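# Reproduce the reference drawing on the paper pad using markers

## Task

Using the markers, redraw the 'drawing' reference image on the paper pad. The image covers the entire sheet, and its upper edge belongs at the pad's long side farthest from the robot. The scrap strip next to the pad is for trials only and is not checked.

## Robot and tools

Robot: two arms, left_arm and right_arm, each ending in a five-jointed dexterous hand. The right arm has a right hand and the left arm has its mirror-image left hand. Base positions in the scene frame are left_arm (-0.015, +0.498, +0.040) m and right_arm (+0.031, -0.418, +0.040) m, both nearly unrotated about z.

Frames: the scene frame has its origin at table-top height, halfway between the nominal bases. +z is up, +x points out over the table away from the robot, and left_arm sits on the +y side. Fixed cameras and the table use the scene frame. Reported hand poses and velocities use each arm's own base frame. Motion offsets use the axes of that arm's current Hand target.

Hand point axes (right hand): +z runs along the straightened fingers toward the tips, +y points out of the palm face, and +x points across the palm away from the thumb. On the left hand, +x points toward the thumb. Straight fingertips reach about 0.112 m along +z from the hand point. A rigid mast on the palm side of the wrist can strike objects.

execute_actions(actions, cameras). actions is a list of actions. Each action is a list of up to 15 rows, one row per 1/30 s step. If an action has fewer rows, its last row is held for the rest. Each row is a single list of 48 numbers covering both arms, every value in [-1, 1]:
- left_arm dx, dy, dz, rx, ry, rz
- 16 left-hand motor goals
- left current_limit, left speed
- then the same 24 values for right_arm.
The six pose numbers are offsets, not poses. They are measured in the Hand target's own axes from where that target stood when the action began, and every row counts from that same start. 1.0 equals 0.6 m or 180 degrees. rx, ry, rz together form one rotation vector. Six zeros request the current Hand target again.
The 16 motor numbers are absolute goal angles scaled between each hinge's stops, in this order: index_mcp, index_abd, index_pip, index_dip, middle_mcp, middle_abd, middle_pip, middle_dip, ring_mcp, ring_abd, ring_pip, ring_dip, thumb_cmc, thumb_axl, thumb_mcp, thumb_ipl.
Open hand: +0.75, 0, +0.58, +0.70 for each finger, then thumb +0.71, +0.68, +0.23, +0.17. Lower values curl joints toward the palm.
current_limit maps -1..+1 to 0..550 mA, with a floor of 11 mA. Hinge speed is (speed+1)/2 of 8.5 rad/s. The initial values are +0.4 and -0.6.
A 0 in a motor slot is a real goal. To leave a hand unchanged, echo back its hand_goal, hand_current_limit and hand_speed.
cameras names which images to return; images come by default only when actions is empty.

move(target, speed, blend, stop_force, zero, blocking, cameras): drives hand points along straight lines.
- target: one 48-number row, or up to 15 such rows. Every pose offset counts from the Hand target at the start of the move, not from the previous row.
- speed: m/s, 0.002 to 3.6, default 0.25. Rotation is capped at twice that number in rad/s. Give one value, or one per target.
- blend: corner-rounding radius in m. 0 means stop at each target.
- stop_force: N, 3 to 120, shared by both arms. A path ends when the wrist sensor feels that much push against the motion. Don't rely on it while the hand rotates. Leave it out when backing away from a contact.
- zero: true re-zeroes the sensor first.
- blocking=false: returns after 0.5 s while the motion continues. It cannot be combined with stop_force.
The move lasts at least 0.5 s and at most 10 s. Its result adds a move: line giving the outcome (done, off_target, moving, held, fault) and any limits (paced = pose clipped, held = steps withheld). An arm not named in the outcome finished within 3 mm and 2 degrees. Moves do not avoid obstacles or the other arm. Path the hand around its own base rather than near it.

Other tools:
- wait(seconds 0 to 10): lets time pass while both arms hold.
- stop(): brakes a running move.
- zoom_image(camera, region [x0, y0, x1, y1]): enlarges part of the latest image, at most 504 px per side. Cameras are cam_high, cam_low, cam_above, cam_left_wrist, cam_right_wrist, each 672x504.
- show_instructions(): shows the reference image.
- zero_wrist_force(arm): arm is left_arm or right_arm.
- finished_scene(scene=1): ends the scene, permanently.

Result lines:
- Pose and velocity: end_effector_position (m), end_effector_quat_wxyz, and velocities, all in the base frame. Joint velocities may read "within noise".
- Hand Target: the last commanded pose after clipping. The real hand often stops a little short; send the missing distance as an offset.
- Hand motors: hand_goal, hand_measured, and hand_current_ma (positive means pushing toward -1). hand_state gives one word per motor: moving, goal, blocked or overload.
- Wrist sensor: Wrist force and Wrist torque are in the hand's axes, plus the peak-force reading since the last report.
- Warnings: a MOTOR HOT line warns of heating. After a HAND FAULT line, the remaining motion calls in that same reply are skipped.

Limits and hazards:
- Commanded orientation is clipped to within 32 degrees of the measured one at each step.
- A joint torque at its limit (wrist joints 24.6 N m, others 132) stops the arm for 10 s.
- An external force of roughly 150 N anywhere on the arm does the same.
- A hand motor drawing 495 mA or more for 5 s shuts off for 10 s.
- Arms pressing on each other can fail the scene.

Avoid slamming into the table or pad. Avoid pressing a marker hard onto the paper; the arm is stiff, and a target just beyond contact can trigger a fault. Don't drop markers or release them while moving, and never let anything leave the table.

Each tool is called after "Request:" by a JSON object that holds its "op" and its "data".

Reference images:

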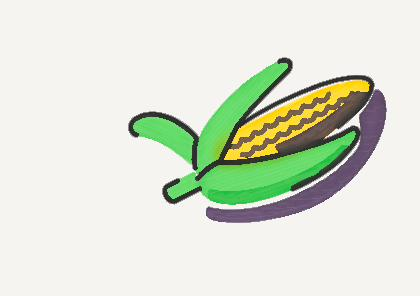

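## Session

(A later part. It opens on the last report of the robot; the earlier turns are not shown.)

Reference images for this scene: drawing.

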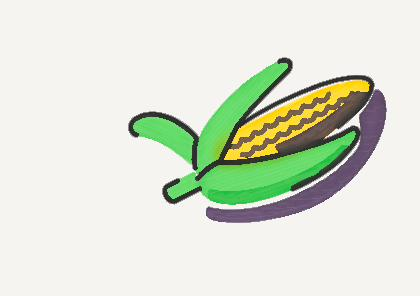

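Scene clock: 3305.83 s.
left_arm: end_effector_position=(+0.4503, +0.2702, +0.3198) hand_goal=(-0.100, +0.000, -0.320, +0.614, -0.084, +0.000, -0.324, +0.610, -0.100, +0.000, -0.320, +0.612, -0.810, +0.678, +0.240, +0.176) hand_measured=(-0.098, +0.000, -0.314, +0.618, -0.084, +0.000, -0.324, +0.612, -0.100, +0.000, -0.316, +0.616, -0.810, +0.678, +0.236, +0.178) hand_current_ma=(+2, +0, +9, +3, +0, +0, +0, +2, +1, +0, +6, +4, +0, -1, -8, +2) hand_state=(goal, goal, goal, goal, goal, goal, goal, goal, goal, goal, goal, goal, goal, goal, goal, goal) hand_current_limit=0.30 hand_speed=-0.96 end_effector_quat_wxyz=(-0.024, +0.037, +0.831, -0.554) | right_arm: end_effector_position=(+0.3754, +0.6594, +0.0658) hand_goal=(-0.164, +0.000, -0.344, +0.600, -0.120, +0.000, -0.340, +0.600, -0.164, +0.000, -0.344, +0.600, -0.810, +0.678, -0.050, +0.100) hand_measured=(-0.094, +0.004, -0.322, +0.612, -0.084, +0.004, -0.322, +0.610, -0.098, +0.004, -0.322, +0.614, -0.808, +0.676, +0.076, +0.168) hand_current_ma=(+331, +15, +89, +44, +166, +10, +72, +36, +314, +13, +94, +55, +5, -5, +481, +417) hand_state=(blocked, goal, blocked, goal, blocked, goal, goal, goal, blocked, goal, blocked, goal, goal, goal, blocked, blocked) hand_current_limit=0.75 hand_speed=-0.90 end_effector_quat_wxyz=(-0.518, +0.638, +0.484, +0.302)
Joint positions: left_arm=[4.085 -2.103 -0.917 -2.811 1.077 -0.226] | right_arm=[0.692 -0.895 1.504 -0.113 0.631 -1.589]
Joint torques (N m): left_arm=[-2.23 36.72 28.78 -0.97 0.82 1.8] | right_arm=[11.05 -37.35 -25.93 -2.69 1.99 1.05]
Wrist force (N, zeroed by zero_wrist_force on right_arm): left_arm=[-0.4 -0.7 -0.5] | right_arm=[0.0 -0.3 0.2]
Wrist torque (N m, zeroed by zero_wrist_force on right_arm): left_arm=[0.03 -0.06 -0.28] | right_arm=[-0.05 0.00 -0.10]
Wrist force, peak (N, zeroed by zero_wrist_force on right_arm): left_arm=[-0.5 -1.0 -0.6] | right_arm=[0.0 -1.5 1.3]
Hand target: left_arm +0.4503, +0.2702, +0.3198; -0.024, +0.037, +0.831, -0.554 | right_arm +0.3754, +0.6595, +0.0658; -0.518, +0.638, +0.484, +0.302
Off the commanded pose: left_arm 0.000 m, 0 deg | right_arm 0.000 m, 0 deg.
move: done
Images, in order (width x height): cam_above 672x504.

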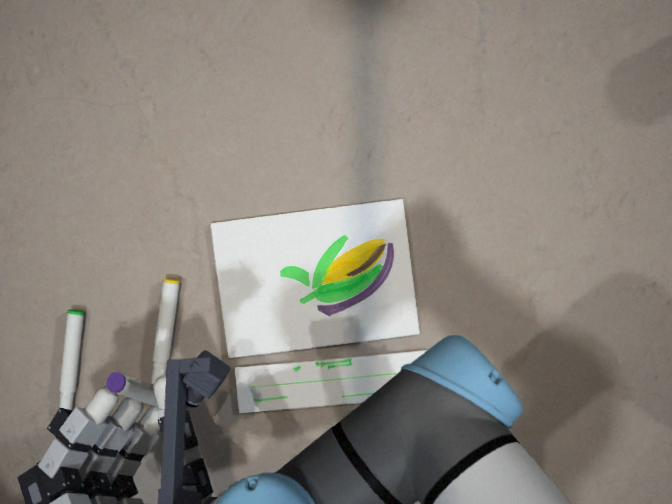

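Request:
{"op": "move", "data": {"target": [[0,0,0,0,0,0,-0.1,0,-0.32,0.614,-0.085,0,-0.325,0.61,-0.1,0,-0.32,0.612,-0.81,0.678,0.24,0.175,0.3,-0.96,-0.06498,0.23517,-0.31273,0,0,0,-0.165,0,-0.345,0.6,-0.12,0,-0.34,0.6,-0.165,0,-0.345,0.6,-0.81,0.678,-0.05,0.1,0.75,-0.9],[0,0,0,0,0,0,-0.1,0,-0.32,0.614,-0.085,0,-0.325,0.61,-0.1,0,-0.32,0.612,-0.81,0.678,0.24,0.175,0.3,-0.96,-0.07975,0.24132,-0.30806,0,0,0,-0.165,0,-0.345,0.6,-0.12,0,-0.34,0.6,-0.165,0,-0.345,0.6,-0.81,0.678,-0.05,0.1,0.75,-0.9],[0,0,0,0,0,0,-0.1,0,-0.32,0.614,-0.085,0,-0.325,0.61,-0.1,0,-0.32,0.612,-0.81,0.678,0.24,0.175,0.3,-0.96,-0.08448,0.24329,-0.30657,0,0,0,-0.165,0,-0.345,0.6,-0.12,0,-0.34,0.6,-0.165,0,-0.345,0.6,-0.81,0.678,-0.05,0.1,0.75,-0.9],[0,0,0,0,0,0,-0.1,0,-0.32,0.614,-0.085,0,-0.325,0.61,-0.1,0,-0.32,0.612,-0.81,0.678,0.24,0.175,0.3,-0.96,-0.08455,0.24919,-0.31457,0,0,0,-0.165,0,-0.345,0.6,-0.12,0,-0.34,0.6,-0.165,0,-0.345,0.6,-0.81,0.678,-0.05,0.1,0.75,-0.9],[0,0,0,0,0,0,-0.1,0,-0.32,0.614,-0.085,0,-0.325,0.61,-0.1,0,-0.32,0.612,-0.81,0.678,0.24,0.175,0.3,-0.96,-0.08382,0.25881,-0.32497,0,0,0,-0.165,0,-0.345,0.6,-0.12,0,-0.34,0.6,-0.165,0,-0.345,0.6,-0.81,0.678,-0.05,0.1,0.75,-0.9],[0,0,0,0,0,0,-0.1,0,-0.32,0.614,-0.085,0,-0.325,0.61,-0.1,0,-0.32,0.612,-0.81,0.678,0.24,0.175,0.3,-0.96,-0.08182,0.27152,-0.33537,0,0,0,-0.165,0,-0.345,0.6,-0.12,0,-0.34,0.6,-0.165,0,-0.345,0.6,-0.81,0.678,-0.05,0.1,0.75,-0.9],[0,0,0,0,0,0,-0.1,0,-0.32,0.614,-0.085,0,-0.325,0.61,-0.1,0,-0.32,0.612,-0.81,0.678,0.24,0.175,0.3,-0.96,-0.07996,0.28023,-0.34097,0,0,0,-0.165,0,-0.345,0.6,-0.12,0,-0.34,0.6,-0.165,0,-0.345,0.6,-0.81,0.678,-0.05,0.1,0.75,-0.9],[0,0,0,0,0,0,-0.1,0,-0.32,0.614,-0.085,0,-0.325,0.61,-0.1,0,-0.32,0.612,-0.81,0.678,0.24,0.175,0.3,-0.96,-0.07523,0.27826,-0.34246,0,0,0,-0.165,0,-0.345,0.6,-0.12,0,-0.34,0.6,-0.165,0,-0.345,0.6,-0.81,0.678,-0.05,0.1,0.75,-0.9],[0,0,0,0,0,0,-0.1,0,-0.32,0.614,-0.085,0,-0.325,0.61,-0.1,0,-0.32,0.612,-0.81,0.678,0.24,0.175,0.3,-0.96,-0.06589,0.22606,-0.24406,0,0,0,-0.165,0,-0.345,0.6,-0.12,0,-0.34,0.6,-0.165,0,-0.345,0.6,-0.81,0.678,-0.05,0.1,0.75,-0.9],[0,0,0,0,0,0,-0.1,0,-0.32,0.614,-0.085,0,-0.325,0.61,-0.1,0,-0.32,0.612,-0.81,0.678,0.24,0.175,0.3,-0.96,-0.07062,0.22803,-0.24257,0,0,0,-0.165,0,-0.345,0.6,-0.12,0,-0.34,0.6,-0.165,0,-0.345,0.6,-0.81,0.678,-0.05,0.1,0.75,-0.9],[0,0,0,0,0,0,-0.1,0,-0.32,0.614,-0.085,0,-0.325,0.61,-0.1,0,-0.32,0.612,-0.81,0.678,0.24,0.175,0.3,-0.96,-0.0758,0.23561,-0.26897,0,0,0,-0.165,0,-0.345,0.6,-0.12,0,-0.34,0.6,-0.165,0,-0.345,0.6,-0.81,0.678,-0.05,0.1,0.75,-0.9],[0,0,0,0,0,0,-0.1,0,-0.32,0.614,-0.085,0,-0.325,0.61,-0.1,0,-0.32,0.612,-0.81,0.678,0.24,0.175,0.3,-0.96,-0.07107,0.23364,-0.27046,0,0,0,-0.165,0,-0.345,0.6,-0.12,0,-0.34,0.6,-0.165,0,-0.345,0.6,-0.81,0.678,-0.05,0.1,0.75,-0.9]], "speed": [0.3, 0.1, 0.03, 0.06, 0.06, 0.06, 0.06, 0.1, 0.3, 0.03, 0.05, 0.1], "blend": [0.003, 0, 0, 0.0015, 0.002, 0.002, 0, 0, 0, 0, 0, 0]}}

Scene clock: 3353.60 s.
left_arm: end_effector_position=(+0.4503, +0.2702, +0.3198) hand_goal=(-0.100, +0.000, -0.320, +0.614, -0.084, +0.000, -0.324, +0.610, -0.100, +0.000, -0.320, +0.612, -0.810, +0.678, +0.240, +0.176) hand_measured=(-0.098, +0.000, -0.314, +0.618, -0.084, +0.000, -0.324, +0.612, -0.100, +0.000, -0.316, +0.616, -0.810, +0.678, +0.236, +0.178) hand_current_ma=(+2, +0, +9, +3, +0, +0, +0, +2, +1, +0, +6, +4, +0, -1, -8, +2) hand_state=(goal, goal, goal, goal, goal, goal, goal, goal, goal, goal, goal, goal, goal, goal, goal, goal) hand_current_limit=0.30 hand_speed=-0.96 end_effector_quat_wxyz=(-0.024, +0.037, +0.831, -0.554) | right_arm: end_effector_position=(+0.5096, +0.4925, +0.0219) hand_goal=(-0.164, +0.000, -0.344, +0.600, -0.120, +0.000, -0.340, +0.600, -0.164, +0.000, -0.344, +0.600, -0.810, +0.678, -0.050, +0.100) hand_measured=(-0.094, +0.004, -0.322, +0.612, -0.084, +0.004, -0.322, +0.610, -0.098, +0.004, -0.322, +0.614, -0.808, +0.676, +0.076, +0.168) hand_current_ma=(+331, +15, +89, +44, +166, +10, +72, +36, +314, +13, +94, +55, +5, -5, +481, +417) hand_state=(blocked, goal, blocked, goal, blocked, goal, goal, goal, blocked, goal, blocked, goal, goal, goal, blocked, blocked) hand_current_limit=0.75 hand_speed=-0.90 end_effector_quat_wxyz=(-0.518, +0.638, +0.484, +0.302)
Joint positions: left_arm=[4.085 -2.103 -0.917 -2.811 1.077 -0.226] | right_arm=[0.294 -0.731 1.447 0.321 0.332 -2.19]
Joint torques (N m): left_arm=[-2.99 35.95 28.7 -1.1 0.82 1.66] | right_arm=[-11.28 -56.17 -21.7 4.44 -3.92 -1.66]
Wrist force (N, zeroed by zero_wrist_force on right_arm): left_arm=[-0.3 -0.7 -0.6] | right_arm=[-0.5 -0.1 0.1]
Wrist torque (N m, zeroed by zero_wrist_force on right_arm): left_arm=[0.03 -0.07 -0.28] | right_arm=[-0.02 0.08 -0.07]
Wrist force, peak (N, zeroed by zero_wrist_force on right_arm): left_arm=[-0.7 -0.8 -0.7] | right_arm=[0.2 -1.1 1.5]
Hand target: left_arm +0.4503, +0.2702, +0.3198; -0.024, +0.037, +0.831, -0.554 | right_arm +0.5096, +0.4925, +0.0220; -0.518, +0.638, +0.484, +0.302
Off the commanded pose: left_arm 0.000 m, 0 deg | right_arm 0.000 m, 0 deg.
move: done

Request:
{"op": "move", "data": {"target": [[0,0,0,0,0,0,-0.1,0,-0.32,0.614,-0.085,0,-0.325,0.61,-0.1,0,-0.32,0.612,-0.81,0.678,0.24,0.175,0.3,-0.96,0.00978,-0.00444,0.0368,0,0,0,-0.165,0,-0.345,0.6,-0.12,0,-0.34,0.6,-0.165,0,-0.345,0.6,-0.81,0.678,-0.05,0.1,0.75,-0.9],[0,0,0,0,0,0,-0.1,0,-0.32,0.614,-0.085,0,-0.325,0.61,-0.1,0,-0.32,0.612,-0.81,0.678,0.24,0.175,0.3,-0.96,0.00476,-0.00235,0.03839,0,0,0,-0.165,0,-0.345,0.6,-0.12,0,-0.34,0.6,-0.165,0,-0.345,0.6,-0.81,0.678,-0.05,0.1,0.75,-0.9],[0,0,0,0,0,0,-0.1,0,-0.32,0.614,-0.085,0,-0.325,0.61,-0.1,0,-0.32,0.612,-0.81,0.678,0.24,0.175,0.3,-0.96,0.00453,0.00136,0.03279,0,0,0,-0.165,0,-0.345,0.6,-0.12,0,-0.34,0.6,-0.165,0,-0.345,0.6,-0.81,0.678,-0.05,0.1,0.75,-0.9],[0,0,0,0,0,0,-0.1,0,-0.32,0.614,-0.085,0,-0.325,0.61,-0.1,0,-0.32,0.612,-0.81,0.678,0.24,0.175,0.3,-0.96,0.00196,-0.00118,0.02799,0,0,0,-0.165,0,-0.345,0.6,-0.12,0,-0.34,0.6,-0.165,0,-0.345,0.6,-0.81,0.678,-0.05,0.1,0.75,-0.9],[0,0,0,0,0,0,-0.1,0,-0.32,0.614,-0.085,0,-0.325,0.61,-0.1,0,-0.32,0.612,-0.81,0.678,0.24,0.175,0.3,-0.96,0.00227,0.00321,0.02319,0,0,0,-0.165,0,-0.345,0.6,-0.12,0,-0.34,0.6,-0.165,0,-0.345,0.6,-0.81,0.678,-0.05,0.1,0.75,-0.9],[0,0,0,0,0,0,-0.1,0,-0.32,0.614,-0.085,0,-0.325,0.61,-0.1,0,-0.32,0.612,-0.81,0.678,0.24,0.175,0.3,-0.96,-0.0002,0.00152,0.01759,0,0,0,-0.165,0,-0.345,0.6,-0.12,0,-0.34,0.6,-0.165,0,-0.345,0.6,-0.81,0.678,-0.05,0.1,0.75,-0.9],[0,0,0,0,0,0,-0.1,0,-0.32,0.614,-0.085,0,-0.325,0.61,-0.1,0,-0.32,0.612,-0.81,0.678,0.24,0.175,0.3,-0.96,0.00022,0.00677,0.01199,0,0,0,-0.165,0,-0.345,0.6,-0.12,0,-0.34,0.6,-0.165,0,-0.345,0.6,-0.81,0.678,-0.05,0.1,0.75,-0.9],[0,0,0,0,0,0,-0.1,0,-0.32,0.614,-0.085,0,-0.325,0.61,-0.1,0,-0.32,0.612,-0.81,0.678,0.24,0.175,0.3,-0.96,-0.00204,0.005,0.00719,0,0,0,-0.165,0,-0.345,0.6,-0.12,0,-0.34,0.6,-0.165,0,-0.345,0.6,-0.81,0.678,-0.05,0.1,0.75,-0.9],[0,0,0,0,0,0,-0.1,0,-0.32,0.614,-0.085,0,-0.325,0.61,-0.1,0,-0.32,0.612,-0.81,0.678,0.24,0.175,0.3,-0.96,-0.00162,0.01024,0.00159,0,0,0,-0.165,0,-0.345,0.6,-0.12,0,-0.34,0.6,-0.165,0,-0.345,0.6,-0.81,0.678,-0.05,0.1,0.75,-0.9],[0,0,0,0,0,0,-0.1,0,-0.32,0.614,-0.085,0,-0.325,0.61,-0.1,0,-0.32,0.612,-0.81,0.678,0.24,0.175,0.3,-0.96,-0.00377,0.00934,-0.00401,0,0,0,-0.165,0,-0.345,0.6,-0.12,0,-0.34,0.6,-0.165,0,-0.345,0.6,-0.81,0.678,-0.05,0.1,0.75,-0.9],[0,0,0,0,0,0,-0.1,0,-0.32,0.614,-0.085,0,-0.325,0.61,-0.1,0,-0.32,0.612,-0.81,0.678,0.24,0.175,0.3,-0.96,-0.00357,0.01467,-0.01041,0,0,0,-0.165,0,-0.345,0.6,-0.12,0,-0.34,0.6,-0.165,0,-0.345,0.6,-0.81,0.678,-0.05,0.1,0.75,-0.9],[0,0,0,0,0,0,-0.1,0,-0.32,0.614,-0.085,0,-0.325,0.61,-0.1,0,-0.32,0.612,-0.81,0.678,0.24,0.175,0.3,-0.96,-0.00572,0.01375,-0.01601,0,0,0,-0.165,0,-0.345,0.6,-0.12,0,-0.34,0.6,-0.165,0,-0.345,0.6,-0.81,0.678,-0.05,0.1,0.75,-0.9],[0,0,0,0,0,0,-0.1,0,-0.32,0.614,-0.085,0,-0.325,0.61,-0.1,0,-0.32,0.612,-0.81,0.678,0.24,0.175,0.3,-0.96,-0.00531,0.019,-0.02161,0,0,0,-0.165,0,-0.345,0.6,-0.12,0,-0.34,0.6,-0.165,0,-0.345,0.6,-0.81,0.678,-0.05,0.1,0.75,-0.9],[0,0,0,0,0,0,-0.1,0,-0.32,0.614,-0.085,0,-0.325,0.61,-0.1,0,-0.32,0.612,-0.81,0.678,0.24,0.175,0.3,-0.96,-0.00692,0.01877,-0.02641,0,0,0,-0.165,0,-0.345,0.6,-0.12,0,-0.34,0.6,-0.165,0,-0.345,0.6,-0.81,0.678,-0.05,0.1,0.75,-0.9],[0,0,0,0,0,0,-0.1,0,-0.32,0.614,-0.085,0,-0.325,0.61,-0.1,0,-0.32,0.612,-0.81,0.678,0.24,0.175,0.3,-0.96,-0.0019,0.01668,-0.028,0,0,0,-0.165,0,-0.345,0.6,-0.12,0,-0.34,0.6,-0.165,0,-0.345,0.6,-0.81,0.678,-0.05,0.1,0.75,-0.9]], "speed": [0.3, 0.05, 0.015, 0.015, 0.015, 0.015, 0.015, 0.015, 0.015, 0.015, 0.015, 0.015, 0.015, 0.015, 0.1], "blend": [0, 0, 0.0007, 0.0007, 0.0007, 0.0007, 0.0007, 0.0007, 0.0007, 0.0007, 0.0007, 0.0007, 0.0007, 0, 0], "cameras": ["cam_right_wrist", "cam_high"]}}

Request:
{"op": "zoom_image", "data": {"camera": "cam_right_wrist", "region": [500, 60, 672, 272]}}

Request:
{"op": "zoom_image", "data": {"camera": "cam_high", "region": [260, 225, 340, 295]}}

Scene clock: 3394.37 s.
left_arm: end_effector_position=(+0.4503, +0.2702, +0.3198) hand_goal=(-0.100, +0.000, -0.320, +0.614, -0.084, +0.000, -0.324, +0.610, -0.100, +0.000, -0.320, +0.612, -0.810, +0.678, +0.240, +0.176) hand_measured=(-0.098, +0.000, -0.314, +0.618, -0.084, +0.000, -0.324, +0.612, -0.100, +0.000, -0.316, +0.616, -0.810, +0.678, +0.236, +0.178) hand_current_ma=(+2, +0, +9, +3, +0, +0, +0, +2, +1, +0, +6, +4, +0, -1, -8, +2) hand_state=(goal, goal, goal, goal, goal, goal, goal, goal, goal, goal, goal, goal, goal, goal, goal, goal) hand_current_limit=0.30 hand_speed=-0.96 end_effector_quat_wxyz=(-0.024, +0.037, +0.831, -0.554) | right_arm: end_effector_position=(+0.5204, +0.4762, +0.0219) hand_goal=(-0.164, +0.000, -0.344, +0.600, -0.120, +0.000, -0.340, +0.600, -0.164, +0.000, -0.344, +0.600, -0.810, +0.678, -0.050, +0.100) hand_measured=(-0.094, +0.004, -0.322, +0.612, -0.084, +0.004, -0.322, +0.610, -0.098, +0.004, -0.322, +0.614, -0.808, +0.676, +0.076, +0.168) hand_current_ma=(+331, +15, +89, +44, +166, +10, +72, +36, +314, +13, +94, +55, +5, -5, +481, +417) hand_state=(blocked, goal, blocked, goal, blocked, goal, goal, goal, blocked, goal, blocked, goal, goal, goal, blocked, blocked) hand_current_limit=0.75 hand_speed=-0.90 end_effector_quat_wxyz=(-0.518, +0.638, +0.484, +0.302)
Joint positions: left_arm=[4.085 -2.103 -0.917 -2.811 1.077 -0.226] | right_arm=[0.259 -0.708 1.428 0.411 0.316 -2.288]
Joint torques (N m): left_arm=[-3.19 36.73 29.2 -0.91 0.89 1.55] | right_arm=[-11.95 -55.01 -22.82 4.62 -3.92 -1.53]
Wrist force (N, zeroed by zero_wrist_force on right_arm): left_arm=[-0.3 -0.5 -0.6] | right_arm=[-0.2 -0.3 -0.2]
Wrist torque (N m, zeroed by zero_wrist_force on right_arm): left_arm=[0.07 -0.07 -0.28] | right_arm=[-0.01 0.04 -0.03]
Wrist force, peak (N, zeroed by zero_wrist_force on right_arm): left_arm=[-0.6 -0.9 -0.7] | right_arm=[0.9 -0.4 -0.1]
Hand target: left_arm +0.4503, +0.2702, +0.3198; -0.024, +0.037, +0.831, -0.554 | right_arm +0.5204, +0.4762, +0.0220; -0.518, +0.638, +0.484, +0.302
Off the commanded pose: left_arm 0.000 m, 0 deg | right_arm 0.000 m, 0 deg.
move: done
camera_calibration:
cam_right_wrist: T_world_to_cam=[[0.250678, -0.233577, -0.939469, 0.0405772], [-0.555231, -0.829663, 0.0581244, 0.632148], [-0.793019, 0.507051, -0.337668, 0.308785], [0, 0, 0, 1]] pos_world=[0.585688, 0.377377, 0.105645]
Images, in order (width x height): cam_high 672x504, cam_right_wrist 672x504.

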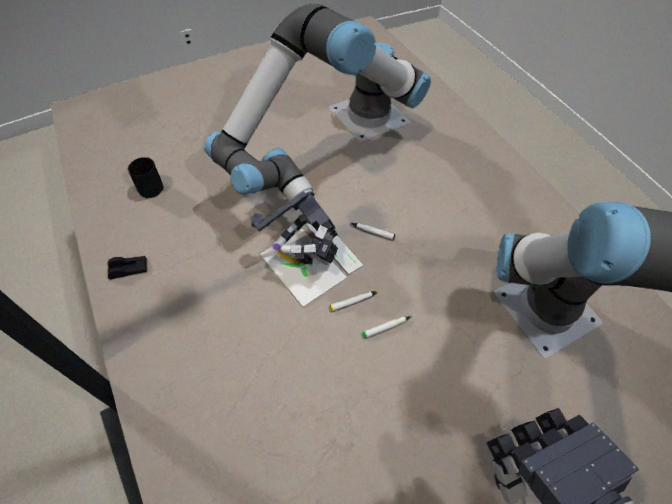

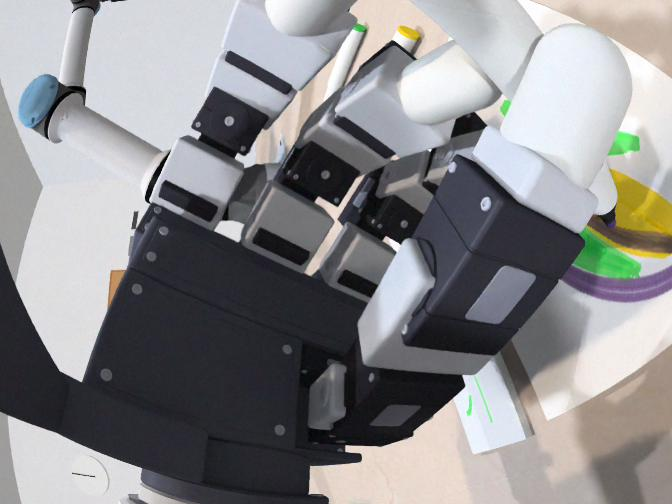

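Scaled by 2.377 from the camera's 672x504 image, which has a finer 960x720 frame.

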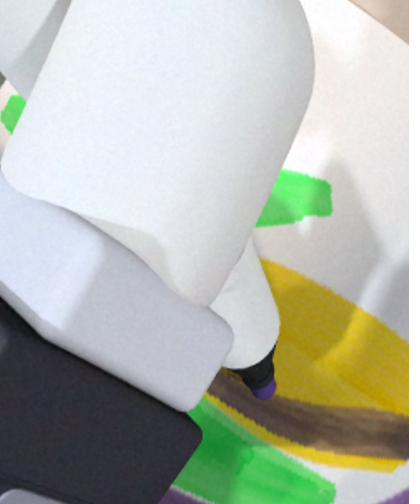

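Scaled by 6.300.

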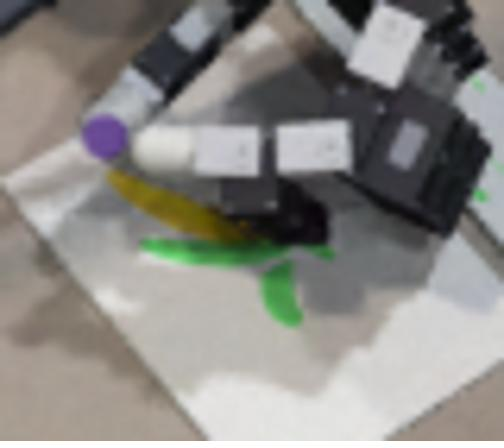

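Request:
{"op": "move", "data": {"target": [[0,0,0,0,0,0,-0.1,0,-0.32,0.614,-0.085,0,-0.325,0.61,-0.1,0,-0.32,0.612,-0.81,0.678,0.24,0.175,0.3,-0.96,0.01182,-0.00492,-0.00373,0,0,0,-0.165,0,-0.345,0.6,-0.12,0,-0.34,0.6,-0.165,0,-0.345,0.6,-0.81,0.678,-0.05,0.1,0.75,-0.9],[0,0,0,0,0,0,-0.1,0,-0.32,0.614,-0.085,0,-0.325,0.61,-0.1,0,-0.32,0.612,-0.81,0.678,0.24,0.175,0.3,-0.96,0.073,-0.2502,0.2986,0,0,0,-0.165,0,-0.345,0.6,-0.12,0,-0.34,0.6,-0.165,0,-0.345,0.6,-0.81,0.678,-0.05,0.1,0.75,-0.9]], "speed": [0.15, 0.3], "blend": [0.004, 0], "cameras": ["cam_above"]}}

Request:
{"op": "zoom_image", "data": {"camera": "cam_above", "region": [318, 230, 398, 300]}}

Scene clock: 3401.80 s.
left_arm: end_effector_position=(+0.4503, +0.2702, +0.3198) hand_goal=(-0.100, +0.000, -0.320, +0.614, -0.084, +0.000, -0.324, +0.610, -0.100, +0.000, -0.320, +0.612, -0.810, +0.678, +0.240, +0.176) hand_measured=(-0.098, +0.000, -0.314, +0.618, -0.084, +0.000, -0.324, +0.612, -0.100, +0.000, -0.316, +0.616, -0.810, +0.678, +0.236, +0.178) hand_current_ma=(+2, +0, +9, +3, +0, +0, +0, +2, +1, +0, +6, +4, +0, -1, -8, +2) hand_state=(goal, goal, goal, goal, goal, goal, goal, goal, goal, goal, goal, goal, goal, goal, goal, goal) hand_current_limit=0.30 hand_speed=-0.96 end_effector_quat_wxyz=(-0.024, +0.037, +0.831, -0.554) | right_arm: end_effector_position=(+0.3755, +0.6595, +0.0658) hand_goal=(-0.164, +0.000, -0.344, +0.600, -0.120, +0.000, -0.340, +0.600, -0.164, +0.000, -0.344, +0.600, -0.810, +0.678, -0.050, +0.100) hand_measured=(-0.094, +0.004, -0.322, +0.612, -0.084, +0.004, -0.322, +0.610, -0.098, +0.004, -0.322, +0.614, -0.808, +0.676, +0.076, +0.168) hand_current_ma=(+331, +15, +89, +44, +166, +10, +72, +36, +314, +13, +94, +55, +5, -5, +481, +417) hand_state=(blocked, goal, blocked, goal, blocked, goal, goal, goal, blocked, goal, blocked, goal, goal, goal, blocked, blocked) hand_current_limit=0.75 hand_speed=-0.90 end_effector_quat_wxyz=(-0.518, +0.638, +0.484, +0.302)
Joint positions: left_arm=[4.085 -2.103 -0.917 -2.811 1.077 -0.226] | right_arm=[0.692 -0.894 1.504 -0.113 0.631 -1.589]
Joint torques (N m): left_arm=[-3.63 37.27 28.4 -1 0.78 1.69] | right_arm=[8.99 -37.8 -25.95 -2.59 1.98 1.21]
Wrist force (N, zeroed by zero_wrist_force on right_arm): left_arm=[-0.4 -0.5 -0.4] | right_arm=[-0.4 -0.3 0.1]
Wrist torque (N m, zeroed by zero_wrist_force on right_arm): left_arm=[0.05 -0.06 -0.29] | right_arm=[-0.05 0.05 -0.13]
Wrist force, peak (N, zeroed by zero_wrist_force on right_arm): left_arm=[-0.7 -0.8 -0.7] | right_arm=[0.1 -1.6 1.2]
Hand target: left_arm +0.4503, +0.2702, +0.3198; -0.024, +0.037, +0.831, -0.554 | right_arm +0.3754, +0.6596, +0.0658; -0.518, +0.638, +0.484, +0.302
Off the commanded pose: left_arm 0.000 m, 0 deg | right_arm 0.000 m, 0 deg.
move: done
Images, in order (width x height): cam_above 672x504.

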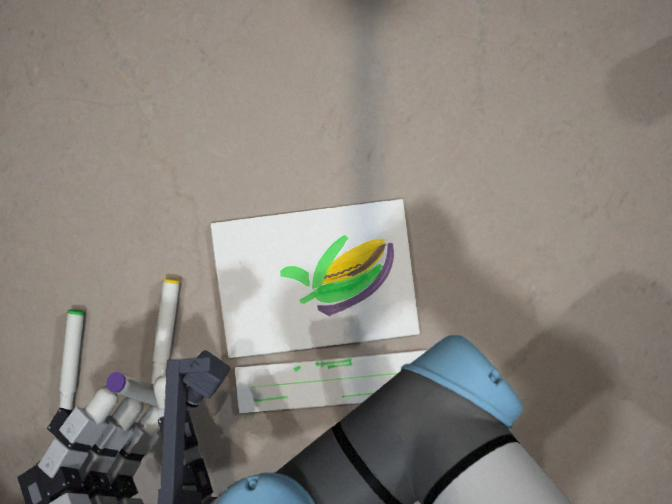

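Scaled by 6.300.

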